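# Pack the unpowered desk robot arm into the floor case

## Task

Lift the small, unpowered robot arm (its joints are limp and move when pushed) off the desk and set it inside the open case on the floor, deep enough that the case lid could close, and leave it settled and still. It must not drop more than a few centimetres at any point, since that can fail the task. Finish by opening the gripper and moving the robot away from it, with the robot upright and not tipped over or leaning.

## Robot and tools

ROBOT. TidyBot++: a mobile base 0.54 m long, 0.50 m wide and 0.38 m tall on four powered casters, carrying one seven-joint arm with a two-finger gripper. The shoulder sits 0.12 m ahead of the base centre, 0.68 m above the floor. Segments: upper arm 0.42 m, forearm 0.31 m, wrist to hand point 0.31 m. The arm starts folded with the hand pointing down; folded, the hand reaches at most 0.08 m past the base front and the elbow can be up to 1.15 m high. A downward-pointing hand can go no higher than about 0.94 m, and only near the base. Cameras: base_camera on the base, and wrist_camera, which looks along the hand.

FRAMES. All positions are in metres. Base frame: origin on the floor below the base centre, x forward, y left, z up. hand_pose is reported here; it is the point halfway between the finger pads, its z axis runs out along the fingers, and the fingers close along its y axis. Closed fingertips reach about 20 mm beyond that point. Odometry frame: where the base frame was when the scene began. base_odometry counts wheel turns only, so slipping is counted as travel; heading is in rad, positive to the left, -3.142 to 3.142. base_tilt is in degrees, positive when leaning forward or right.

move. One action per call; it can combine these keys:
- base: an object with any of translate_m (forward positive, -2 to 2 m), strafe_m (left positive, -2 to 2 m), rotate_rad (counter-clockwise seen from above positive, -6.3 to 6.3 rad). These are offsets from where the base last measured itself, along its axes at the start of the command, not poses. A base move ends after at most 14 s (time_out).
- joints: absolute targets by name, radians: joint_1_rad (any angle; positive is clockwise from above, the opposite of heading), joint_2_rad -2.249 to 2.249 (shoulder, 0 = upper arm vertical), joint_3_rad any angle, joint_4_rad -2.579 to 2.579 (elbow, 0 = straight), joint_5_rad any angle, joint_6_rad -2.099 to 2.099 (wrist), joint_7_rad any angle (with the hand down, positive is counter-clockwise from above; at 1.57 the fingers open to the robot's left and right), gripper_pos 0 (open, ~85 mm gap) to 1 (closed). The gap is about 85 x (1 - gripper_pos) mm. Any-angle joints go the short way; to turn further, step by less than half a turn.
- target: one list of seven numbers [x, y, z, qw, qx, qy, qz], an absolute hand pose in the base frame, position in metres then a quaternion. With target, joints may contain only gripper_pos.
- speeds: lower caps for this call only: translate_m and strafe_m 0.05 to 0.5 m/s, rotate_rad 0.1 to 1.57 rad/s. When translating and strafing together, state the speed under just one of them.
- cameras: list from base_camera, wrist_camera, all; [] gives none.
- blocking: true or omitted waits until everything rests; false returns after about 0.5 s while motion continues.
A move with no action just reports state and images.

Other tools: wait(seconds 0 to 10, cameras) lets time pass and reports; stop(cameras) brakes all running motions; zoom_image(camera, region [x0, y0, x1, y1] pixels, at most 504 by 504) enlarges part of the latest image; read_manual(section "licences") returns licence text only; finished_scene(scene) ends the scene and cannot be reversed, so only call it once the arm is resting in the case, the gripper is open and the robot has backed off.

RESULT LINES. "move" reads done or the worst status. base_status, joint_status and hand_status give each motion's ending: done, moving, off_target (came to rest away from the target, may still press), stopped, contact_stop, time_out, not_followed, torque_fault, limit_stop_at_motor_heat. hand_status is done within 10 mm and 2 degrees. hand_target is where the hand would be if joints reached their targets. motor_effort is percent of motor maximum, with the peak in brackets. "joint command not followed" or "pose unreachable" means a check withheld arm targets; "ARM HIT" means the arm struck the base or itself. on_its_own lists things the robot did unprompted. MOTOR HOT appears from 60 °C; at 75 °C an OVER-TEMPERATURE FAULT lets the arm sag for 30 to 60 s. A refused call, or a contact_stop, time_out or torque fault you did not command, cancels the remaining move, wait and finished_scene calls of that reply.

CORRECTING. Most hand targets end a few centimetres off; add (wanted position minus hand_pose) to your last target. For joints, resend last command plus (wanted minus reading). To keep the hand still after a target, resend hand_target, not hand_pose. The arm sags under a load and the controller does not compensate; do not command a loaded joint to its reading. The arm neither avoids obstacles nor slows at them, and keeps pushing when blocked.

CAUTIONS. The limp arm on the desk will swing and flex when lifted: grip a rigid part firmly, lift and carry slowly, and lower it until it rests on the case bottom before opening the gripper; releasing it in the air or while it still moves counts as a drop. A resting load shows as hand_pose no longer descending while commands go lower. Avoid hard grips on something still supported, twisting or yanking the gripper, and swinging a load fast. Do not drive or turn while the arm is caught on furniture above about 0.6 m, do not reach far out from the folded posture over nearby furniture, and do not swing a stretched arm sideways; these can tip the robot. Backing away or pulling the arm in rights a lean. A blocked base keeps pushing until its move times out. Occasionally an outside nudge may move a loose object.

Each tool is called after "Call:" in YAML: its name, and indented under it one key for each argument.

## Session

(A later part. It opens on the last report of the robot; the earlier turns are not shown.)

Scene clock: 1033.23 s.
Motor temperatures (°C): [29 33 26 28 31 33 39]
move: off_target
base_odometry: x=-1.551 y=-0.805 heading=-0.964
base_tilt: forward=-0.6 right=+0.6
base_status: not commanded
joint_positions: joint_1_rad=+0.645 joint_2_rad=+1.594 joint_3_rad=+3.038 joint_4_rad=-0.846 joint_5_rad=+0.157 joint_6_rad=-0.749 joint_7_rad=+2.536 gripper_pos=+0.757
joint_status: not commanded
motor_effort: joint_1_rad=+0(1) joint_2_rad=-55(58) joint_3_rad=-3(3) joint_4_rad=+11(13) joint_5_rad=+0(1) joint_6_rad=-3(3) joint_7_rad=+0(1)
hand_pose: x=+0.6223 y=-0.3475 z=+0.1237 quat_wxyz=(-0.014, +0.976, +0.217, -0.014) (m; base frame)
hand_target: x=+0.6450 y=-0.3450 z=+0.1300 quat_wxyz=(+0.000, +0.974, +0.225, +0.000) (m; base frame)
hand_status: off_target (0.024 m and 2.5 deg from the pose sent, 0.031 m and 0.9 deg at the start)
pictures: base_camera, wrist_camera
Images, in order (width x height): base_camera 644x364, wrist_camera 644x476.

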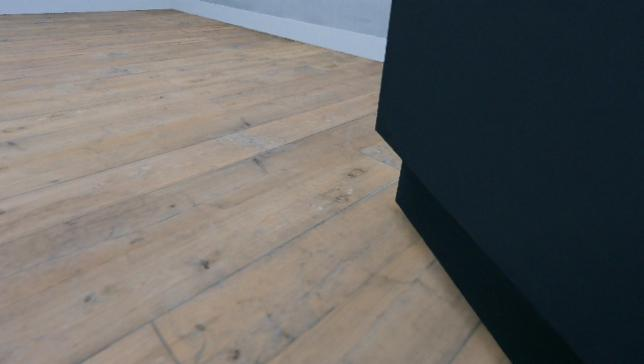

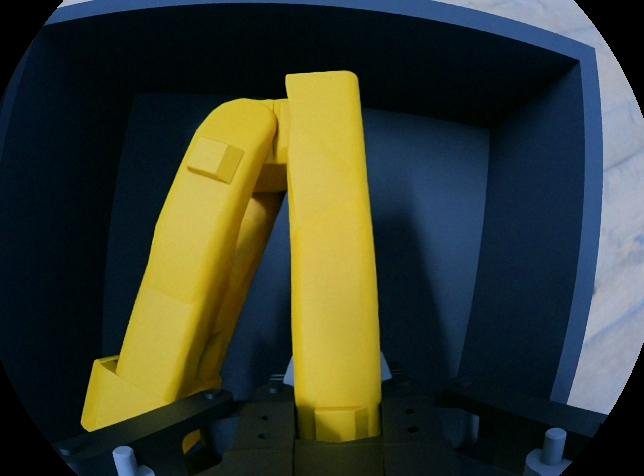

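Call:
move:
  target: [0.65,-0.35,0.105,0,0.9744,0.225,0]

Call:
move:
  target: [0.655,-0.352,0.085,0,0.9744,0.225,0]

Scene clock: 1039.27 s.
Motor temperatures (°C): [29 33 26 28 31 33 39]
move: off_target
base_odometry: x=-1.551 y=-0.805 heading=-0.964
base_tilt: forward=-0.6 right=+0.7
base_status: not commanded
joint_positions: joint_1_rad=+0.636 joint_2_rad=+1.665 joint_3_rad=+3.038 joint_4_rad=-0.742 joint_5_rad=+0.149 joint_6_rad=-0.749 joint_7_rad=+2.536 gripper_pos=+0.757
joint_status: not commanded
motor_effort: joint_1_rad=+0(2) joint_2_rad=-56(58) joint_3_rad=-3(3) joint_4_rad=+13(14) joint_5_rad=+0(1) joint_6_rad=-3(3) joint_7_rad=+1(1)
hand_pose: x=+0.6376 y=-0.3530 z=+0.1000 quat_wxyz=(-0.004, +0.977, +0.213, -0.002) (m; base frame)
hand_target: x=+0.6500 y=-0.3500 z=+0.1050 quat_wxyz=(+0.000, +0.974, +0.225, +0.000) (m; base frame)
hand_status: off_target (0.014 m and 1.5 deg from the pose sent, 0.034 m and 2.5 deg at the start)
pictures: base_camera, wrist_camera
Images, in order (width x height): base_camera 644x364, wrist_camera 644x476.

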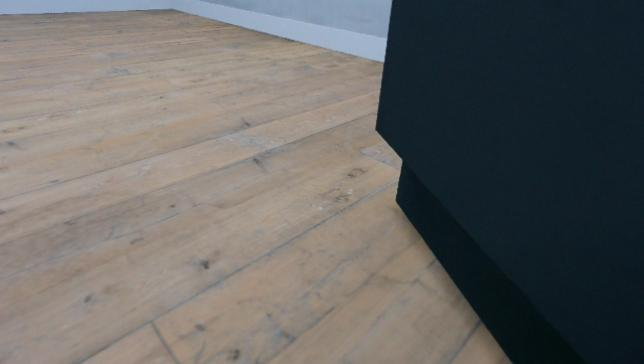

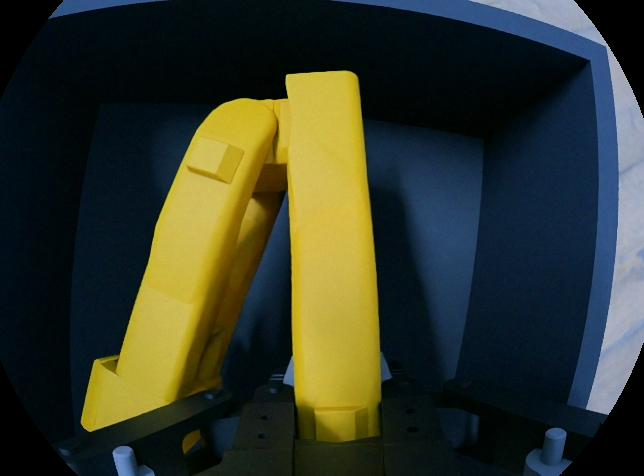

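Scene clock: 1040.23 s.
Motor temperatures (°C): [29 33 26 28 31 33 39]
move: done
base_odometry: x=-1.551 y=-0.805 heading=-0.964
base_tilt: forward=-0.6 right=+0.7
base_status: not commanded
joint_positions: joint_1_rad=+0.623 joint_2_rad=+1.735 joint_3_rad=+3.046 joint_4_rad=-0.639 joint_5_rad=+0.130 joint_6_rad=-0.762 joint_7_rad=+2.536 gripper_pos=+0.757
joint_status: not commanded
motor_effort: joint_1_rad=+1(2) joint_2_rad=-58(58) joint_3_rad=-2(3) joint_4_rad=+15(15) joint_5_rad=+0(2) joint_6_rad=-1(2) joint_7_rad=+1(2)
hand_pose: x=+0.6483 y=-0.3547 z=+0.0778 quat_wxyz=(+0.002, +0.978, +0.208, +0.005) (m; base frame)
hand_target: x=+0.6550 y=-0.3520 z=+0.0850 quat_wxyz=(+0.000, +0.974, +0.225, +0.000) (m; base frame)
hand_status: done (0.010 m and 2.0 deg from the pose sent, 0.023 m and 1.5 deg at the start)
pictures: base_camera, wrist_camera
Images, in order (width x height): base_camera 644x364, wrist_camera 644x476.

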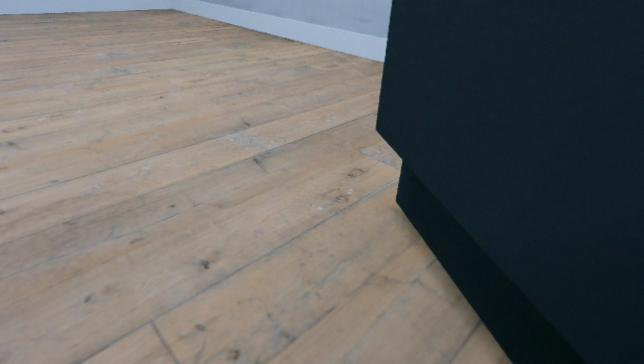

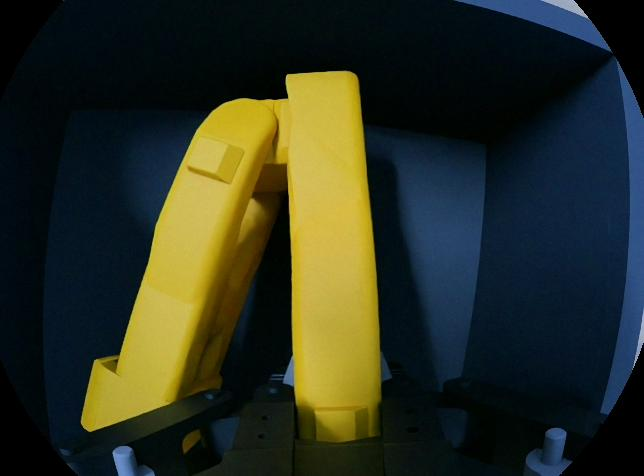

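Going in. Continue down.

Call:
move:
  target: [0.65,-0.35,0.065,0,0.9744,0.225,0]
  cameras: ["wrist_camera"]

Call:
move:
  target: [0.65,-0.35,0.05,0,0.9744,0.225,0]
  cameras: ["wrist_camera"]

Scene clock: 1046.17 s.
Motor temperatures (°C): [29 33 26 28 31 33 39]
move: off_target
base_odometry: x=-1.551 y=-0.805 heading=-0.964
base_tilt: forward=-0.6 right=+0.7
base_status: not commanded
joint_positions: joint_1_rad=+0.622 joint_2_rad=+1.776 joint_3_rad=+3.053 joint_4_rad=-0.597 joint_5_rad=+0.125 joint_6_rad=-0.762 joint_7_rad=+2.536 gripper_pos=+0.757
joint_status: not commanded
motor_effort: joint_1_rad=+0(2) joint_2_rad=-55(58) joint_3_rad=-3(3) joint_4_rad=+13(14) joint_5_rad=+0(1) joint_6_rad=-2(3) joint_7_rad=+0(1)
hand_pose: x=+0.6439 y=-0.3554 z=+0.0605 quat_wxyz=(+0.003, +0.979, +0.206, +0.003) (m; base frame)
hand_target: x=+0.6500 y=-0.3500 z=+0.0650 quat_wxyz=(+0.000, +0.974, +0.225, +0.000) (m; base frame)
hand_status: off_target (0.009 m and 2.3 deg from the pose sent, 0.014 m and 2.0 deg at the start)
pictures: wrist_camera
Images, in order (width x height): wrist_camera 644x476.

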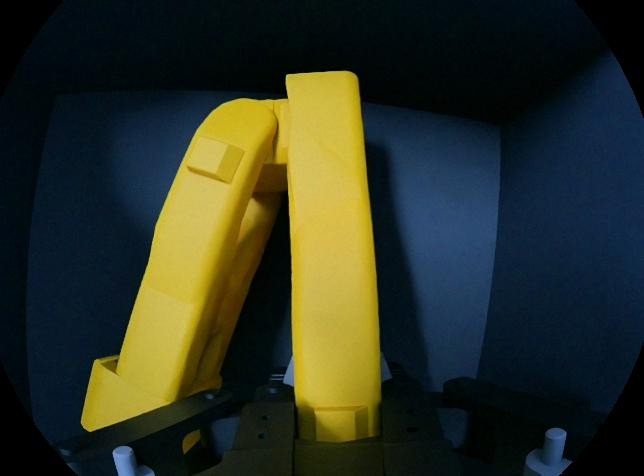

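Scene clock: 1046.97 s.
Motor temperatures (°C): [29 33 26 28 31 33 39]
move: off_target
base_odometry: x=-1.551 y=-0.805 heading=-0.964
base_tilt: forward=-0.6 right=+0.7
base_status: not commanded
joint_positions: joint_1_rad=+0.620 joint_2_rad=+1.808 joint_3_rad=+3.055 joint_4_rad=-0.536 joint_5_rad=+0.102 joint_6_rad=-0.780 joint_7_rad=+2.536 gripper_pos=+0.757
joint_status: not commanded
motor_effort: joint_1_rad=+0(2) joint_2_rad=-53(56) joint_3_rad=-1(3) joint_4_rad=+14(15) joint_5_rad=+1(2) joint_6_rad=+0(2) joint_7_rad=+1(1)
hand_pose: x=+0.6511 y=-0.3566 z=+0.0538 quat_wxyz=(+0.003, +0.980, +0.196, +0.011) (m; base frame)
hand_target: x=+0.6500 y=-0.3500 z=+0.0500 quat_wxyz=(+0.000, +0.974, +0.225, +0.000) (m; base frame)
hand_status: off_target (0.008 m and 3.6 deg from the pose sent, 0.013 m and 2.3 deg at the start)
pictures: wrist_camera
Images, in order (width x height): wrist_camera 644x476.

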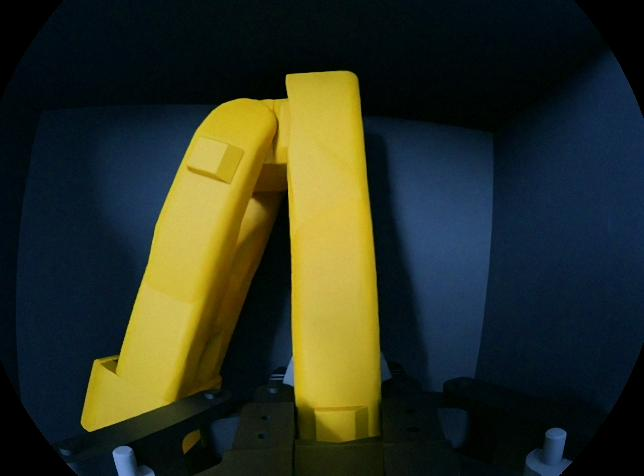

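Call:
move:
  target: [0.65,-0.35,0.038,0,0.9744,0.225,0]
  cameras: ["wrist_camera"]

Scene clock: 1055.37 s.
Motor temperatures (°C): [29 33 26 28 31 33 39]
move: off_target
base_odometry: x=-1.551 y=-0.805 heading=-0.964
base_tilt: forward=-0.6 right=+0.7
base_status: not commanded
joint_positions: joint_1_rad=+0.617 joint_2_rad=+1.833 joint_3_rad=+3.060 joint_4_rad=-0.472 joint_5_rad=+0.077 joint_6_rad=-0.812 joint_7_rad=+2.538 gripper_pos=+0.757
joint_status: not commanded
motor_effort: joint_1_rad=+1(2) joint_2_rad=-51(54) joint_3_rad=+0(1) joint_4_rad=+15(15) joint_5_rad=+2(2) joint_6_rad=+1(3) joint_7_rad=+1(1)
hand_pose: x=+0.6591 y=-0.3585 z=+0.0524 quat_wxyz=(+0.001, +0.982, +0.189, +0.017) (m; base frame)
hand_target: x=+0.6500 y=-0.3500 z=+0.0380 quat_wxyz=(+0.000, +0.974, +0.225, +0.000) (m; base frame)
hand_status: off_target (0.019 m and 4.7 deg from the pose sent, 0.017 m and 3.6 deg at the start)
pictures: wrist_camera
Images, in order (width x height): wrist_camera 644x476.

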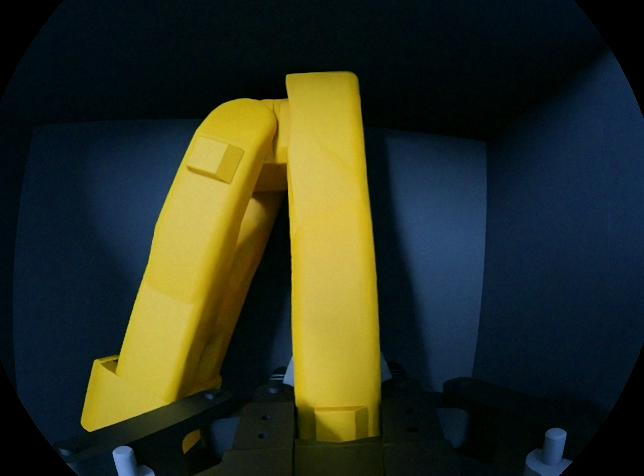

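Call:
move:
  target: [0.655,-0.356,0.048,0,0.982,0.189,0]
  cameras: []

Call:
move:
  joints: {"gripper_pos":0.45}
  cameras: ["wrist_camera"]

Call:
move:
  target: [0.655,-0.356,0.12,0,0.982,0.189,0]
  cameras: ["wrist_camera"]

Scene clock: 1064.93 s.
Motor temperatures (°C): [29 33 26 28 31 33 39]
move: done
base_odometry: x=-1.551 y=-0.805 heading=-0.964
base_tilt: forward=-0.6 right=+0.6
base_status: not commanded
joint_positions: joint_1_rad=+0.611 joint_2_rad=+1.841 joint_3_rad=+3.077 joint_4_rad=-0.446 joint_5_rad=+0.059 joint_6_rad=-0.839 joint_7_rad=+2.532 gripper_pos=+0.757
joint_status: not commanded
motor_effort: joint_1_rad=+2(2) joint_2_rad=-53(54) joint_3_rad=+0(1) joint_4_rad=+16(16) joint_5_rad=+2(2) joint_6_rad=+1(2) joint_7_rad=+0(1)
hand_pose: x=+0.6591 y=-0.3591 z=+0.0533 quat_wxyz=(+0.000, +0.983, +0.185, +0.012) (m; base frame)
hand_target: x=+0.6550 y=-0.3560 z=+0.0480 quat_wxyz=(+0.000, +0.982, +0.189, +0.000) (m; base frame)
hand_status: done (0.007 m and 1.5 deg from the pose sent, 0.006 m and 1.9 deg at the start)
pictures: none
No camera images: "cameras" was empty.

Scene clock: 1065.77 s.
Motor temperatures (°C): [29 33 26 28 31 33 39]
move: done
base_odometry: x=-1.551 y=-0.805 heading=-0.964
base_tilt: forward=-0.6 right=+0.6
base_status: not commanded
joint_positions: joint_1_rad=+0.605 joint_2_rad=+1.842 joint_3_rad=+3.082 joint_4_rad=-0.444 joint_5_rad=+0.059 joint_6_rad=-0.840 joint_7_rad=+2.532 gripper_pos=+0.450
joint_status: all done
motor_effort: joint_1_rad=+3(4) joint_2_rad=-52(55) joint_3_rad=-1(1) joint_4_rad=+15(16) joint_5_rad=+0(2) joint_6_rad=+2(2) joint_7_rad=+0(1)
hand_pose: x=+0.6594 y=-0.3568 z=+0.0523 quat_wxyz=(+0.001, +0.982, +0.188, +0.010) (m; base frame)
hand_target: x=+0.6550 y=-0.3560 z=+0.0480 quat_wxyz=(+0.000, +0.982, +0.189, +0.000) (m; base frame)
hand_status: not commanded
pictures: wrist_camera
Images, in order (width x height): wrist_camera 644x476.

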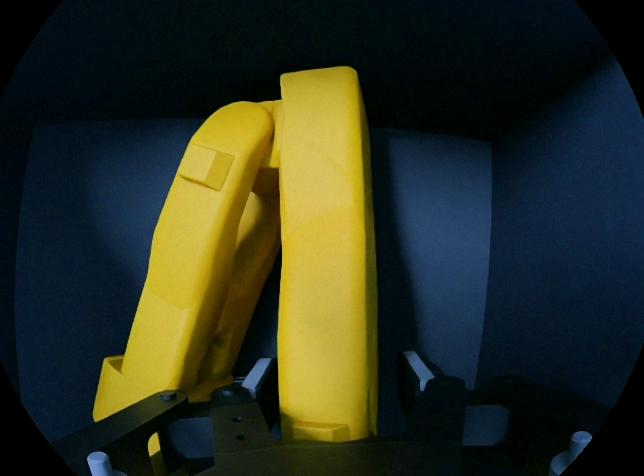

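Scene clock: 1067.17 s.
Motor temperatures (°C): [29 33 26 28 31 33 39]
move: off_target
base_odometry: x=-1.551 y=-0.805 heading=-0.964
base_tilt: forward=-0.5 right=+0.6
base_status: not commanded
joint_positions: joint_1_rad=+0.605 joint_2_rad=+1.624 joint_3_rad=+3.082 joint_4_rad=-0.684 joint_5_rad=+0.059 joint_6_rad=-0.837 joint_7_rad=+2.532 gripper_pos=+0.450
joint_status: not commanded
motor_effort: joint_1_rad=+0(3) joint_2_rad=-50(53) joint_3_rad=-2(3) joint_4_rad=+12(15) joint_5_rad=-1(1) joint_6_rad=-1(2) joint_7_rad=+0(0)
hand_pose: x=+0.6656 y=-0.3555 z=+0.1377 quat_wxyz=(-0.007, +0.981, +0.195, +0.005) (m; base frame)
hand_target: x=+0.6550 y=-0.3560 z=+0.1200 quat_wxyz=(+0.000, +0.982, +0.189, +0.000) (m; base frame)
hand_status: off_target (0.021 m and 1.2 deg from the pose sent, 0.068 m and 1.2 deg at the start)
pictures: wrist_camera
Images, in order (width x height): wrist_camera 644x476.

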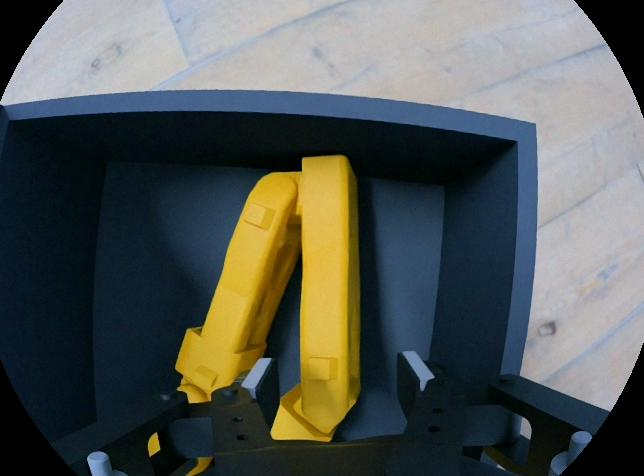

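Released well. Rise and look.

Call:
move:
  target: [0.60,-0.35,0.40,0,0.982,0.189,0]
  cameras: ["wrist_camera"]

Call:
move:
  target: [0.48,-0.33,0.55,0,0.982,0.189,0]
  cameras: ["wrist_camera"]

Scene clock: 1074.23 s.
Motor temperatures (°C): [29 33 26 28 31 33 39]
move: off_target
base_odometry: x=-1.551 y=-0.805 heading=-0.964
base_tilt: forward=-0.6 right=+0.7
base_status: not commanded
joint_positions: joint_1_rad=+0.653 joint_2_rad=+0.988 joint_3_rad=+3.074 joint_4_rad=-1.245 joint_5_rad=+0.059 joint_6_rad=-0.839 joint_7_rad=+2.532 gripper_pos=+0.450
joint_status: not commanded
motor_effort: joint_1_rad=+0(1) joint_2_rad=-46(54) joint_3_rad=-3(3) joint_4_rad=+13(14) joint_5_rad=-1(1) joint_6_rad=+0(2) joint_7_rad=+0(1)
hand_pose: x=+0.6275 y=-0.3567 z=+0.4113 quat_wxyz=(+0.022, +0.981, +0.189, +0.029) (m; base frame)
hand_target: x=+0.6000 y=-0.3500 z=+0.4000 quat_wxyz=(+0.000, +0.982, +0.189, +0.000) (m; base frame)
hand_status: off_target (0.030 m and 4.2 deg from the pose sent, 0.270 m and 1.2 deg at the start)
pictures: wrist_camera
Images, in order (width x height): wrist_camera 644x476.

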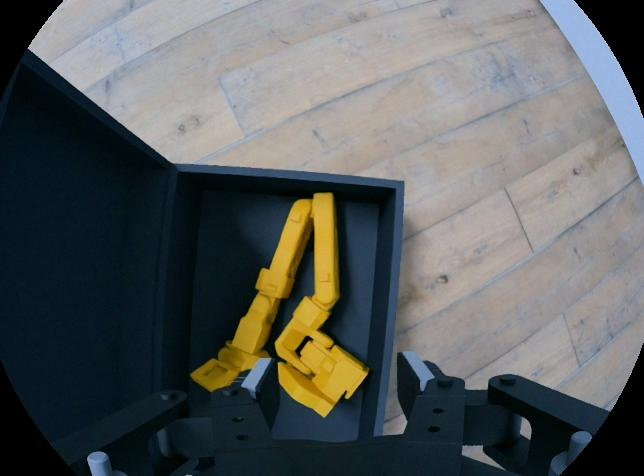

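Scene clock: 1075.83 s.
Motor temperatures (°C): [29 33 26 28 31 33 39]
move: off_target
base_odometry: x=-1.551 y=-0.805 heading=-0.964
base_tilt: forward=-0.6 right=+0.6
base_status: not commanded
joint_positions: joint_1_rad=+0.742 joint_2_rad=+0.563 joint_3_rad=+3.075 joint_4_rad=-1.565 joint_5_rad=+0.059 joint_6_rad=-0.933 joint_7_rad=+2.613 gripper_pos=+0.450
joint_status: not commanded
motor_effort: joint_1_rad=+0(1) joint_2_rad=-35(47) joint_3_rad=-2(2) joint_4_rad=+15(15) joint_5_rad=+0(1) joint_6_rad=-1(1) joint_7_rad=+0(1)
hand_pose: x=+0.5123 y=-0.3339 z=+0.5618 quat_wxyz=(+0.035, +0.980, +0.193, +0.021) (m; base frame)
hand_target: x=+0.4800 y=-0.3300 z=+0.5500 quat_wxyz=(+0.000, +0.982, +0.189, +0.000) (m; base frame)
hand_status: off_target (0.035 m and 4.7 deg from the pose sent, 0.204 m and 4.2 deg at the start)
pictures: wrist_camera
Images, in order (width x height): wrist_camera 644x476.

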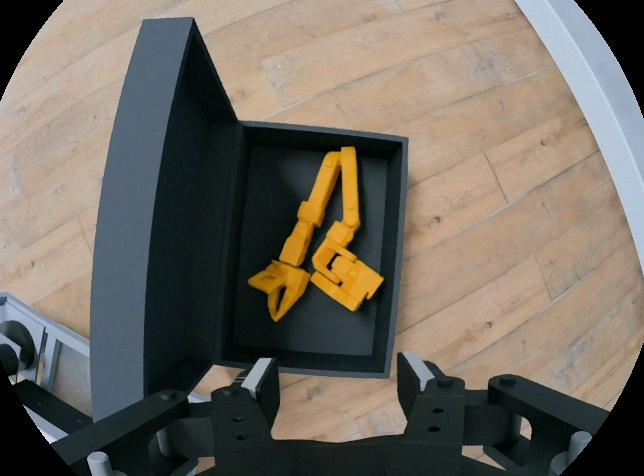

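Call:
move:

Call:
zoom_image:
  camera: "wrist_camera"
  region: [150, 60, 450, 400]

Scene clock: 1087.97 s.
Motor temperatures (°C): [29 33 26 28 31 33 39]
base_odometry: x=-1.551 y=-0.805 heading=-0.964
base_tilt: forward=-0.6 right=+0.7
base_status: not commanded
joint_positions: joint_1_rad=+0.742 joint_2_rad=+0.563 joint_3_rad=+3.075 joint_4_rad=-1.565 joint_5_rad=+0.059 joint_6_rad=-0.934 joint_7_rad=+2.613 gripper_pos=+0.450
joint_status: not commanded
motor_effort: joint_1_rad=+0(1) joint_2_rad=-35(47) joint_3_rad=-2(2) joint_4_rad=+14(15) joint_5_rad=+0(1) joint_6_rad=+0(1) joint_7_rad=+0(1)
hand_pose: x=+0.5122 y=-0.3338 z=+0.5618 quat_wxyz=(+0.035, +0.980, +0.193, +0.021) (m; base frame)
hand_target: x=+0.4800 y=-0.3300 z=+0.5500 quat_wxyz=(+0.000, +0.982, +0.189, +0.000) (m; base frame)
hand_status: off_target (0.034 m and 4.7 deg from the pose sent, 0.204 m and 4.2 deg at the start)
pictures: base_camera, wrist_camera
Images, in order (width x height): base_camera 644x364, wrist_camera 644x476.

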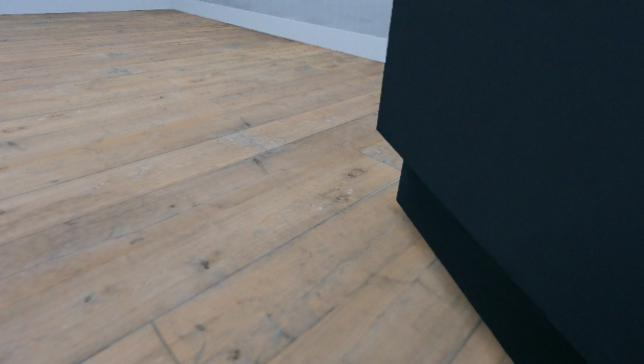

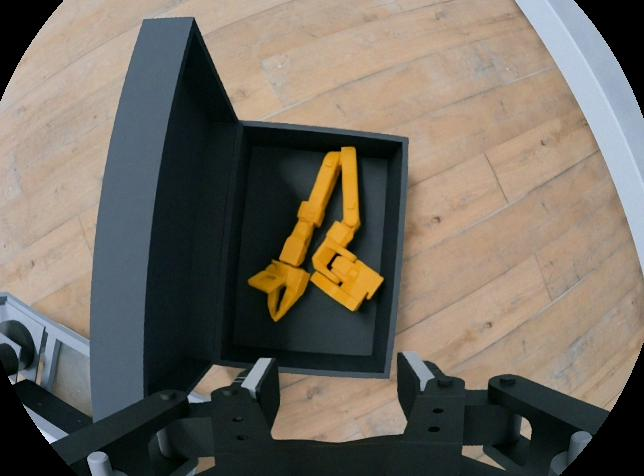

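Scaled by 1.482.

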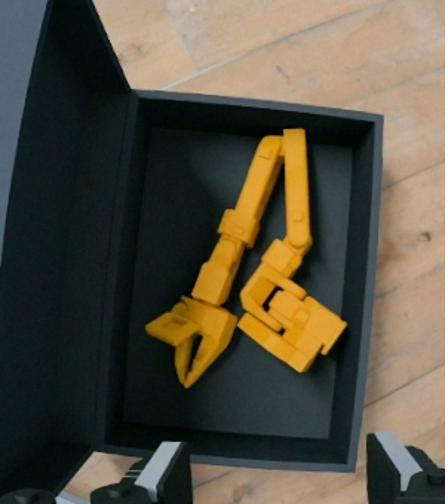

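Call:
finished_scene:
  scene: 2

The scene is finished: the task was done.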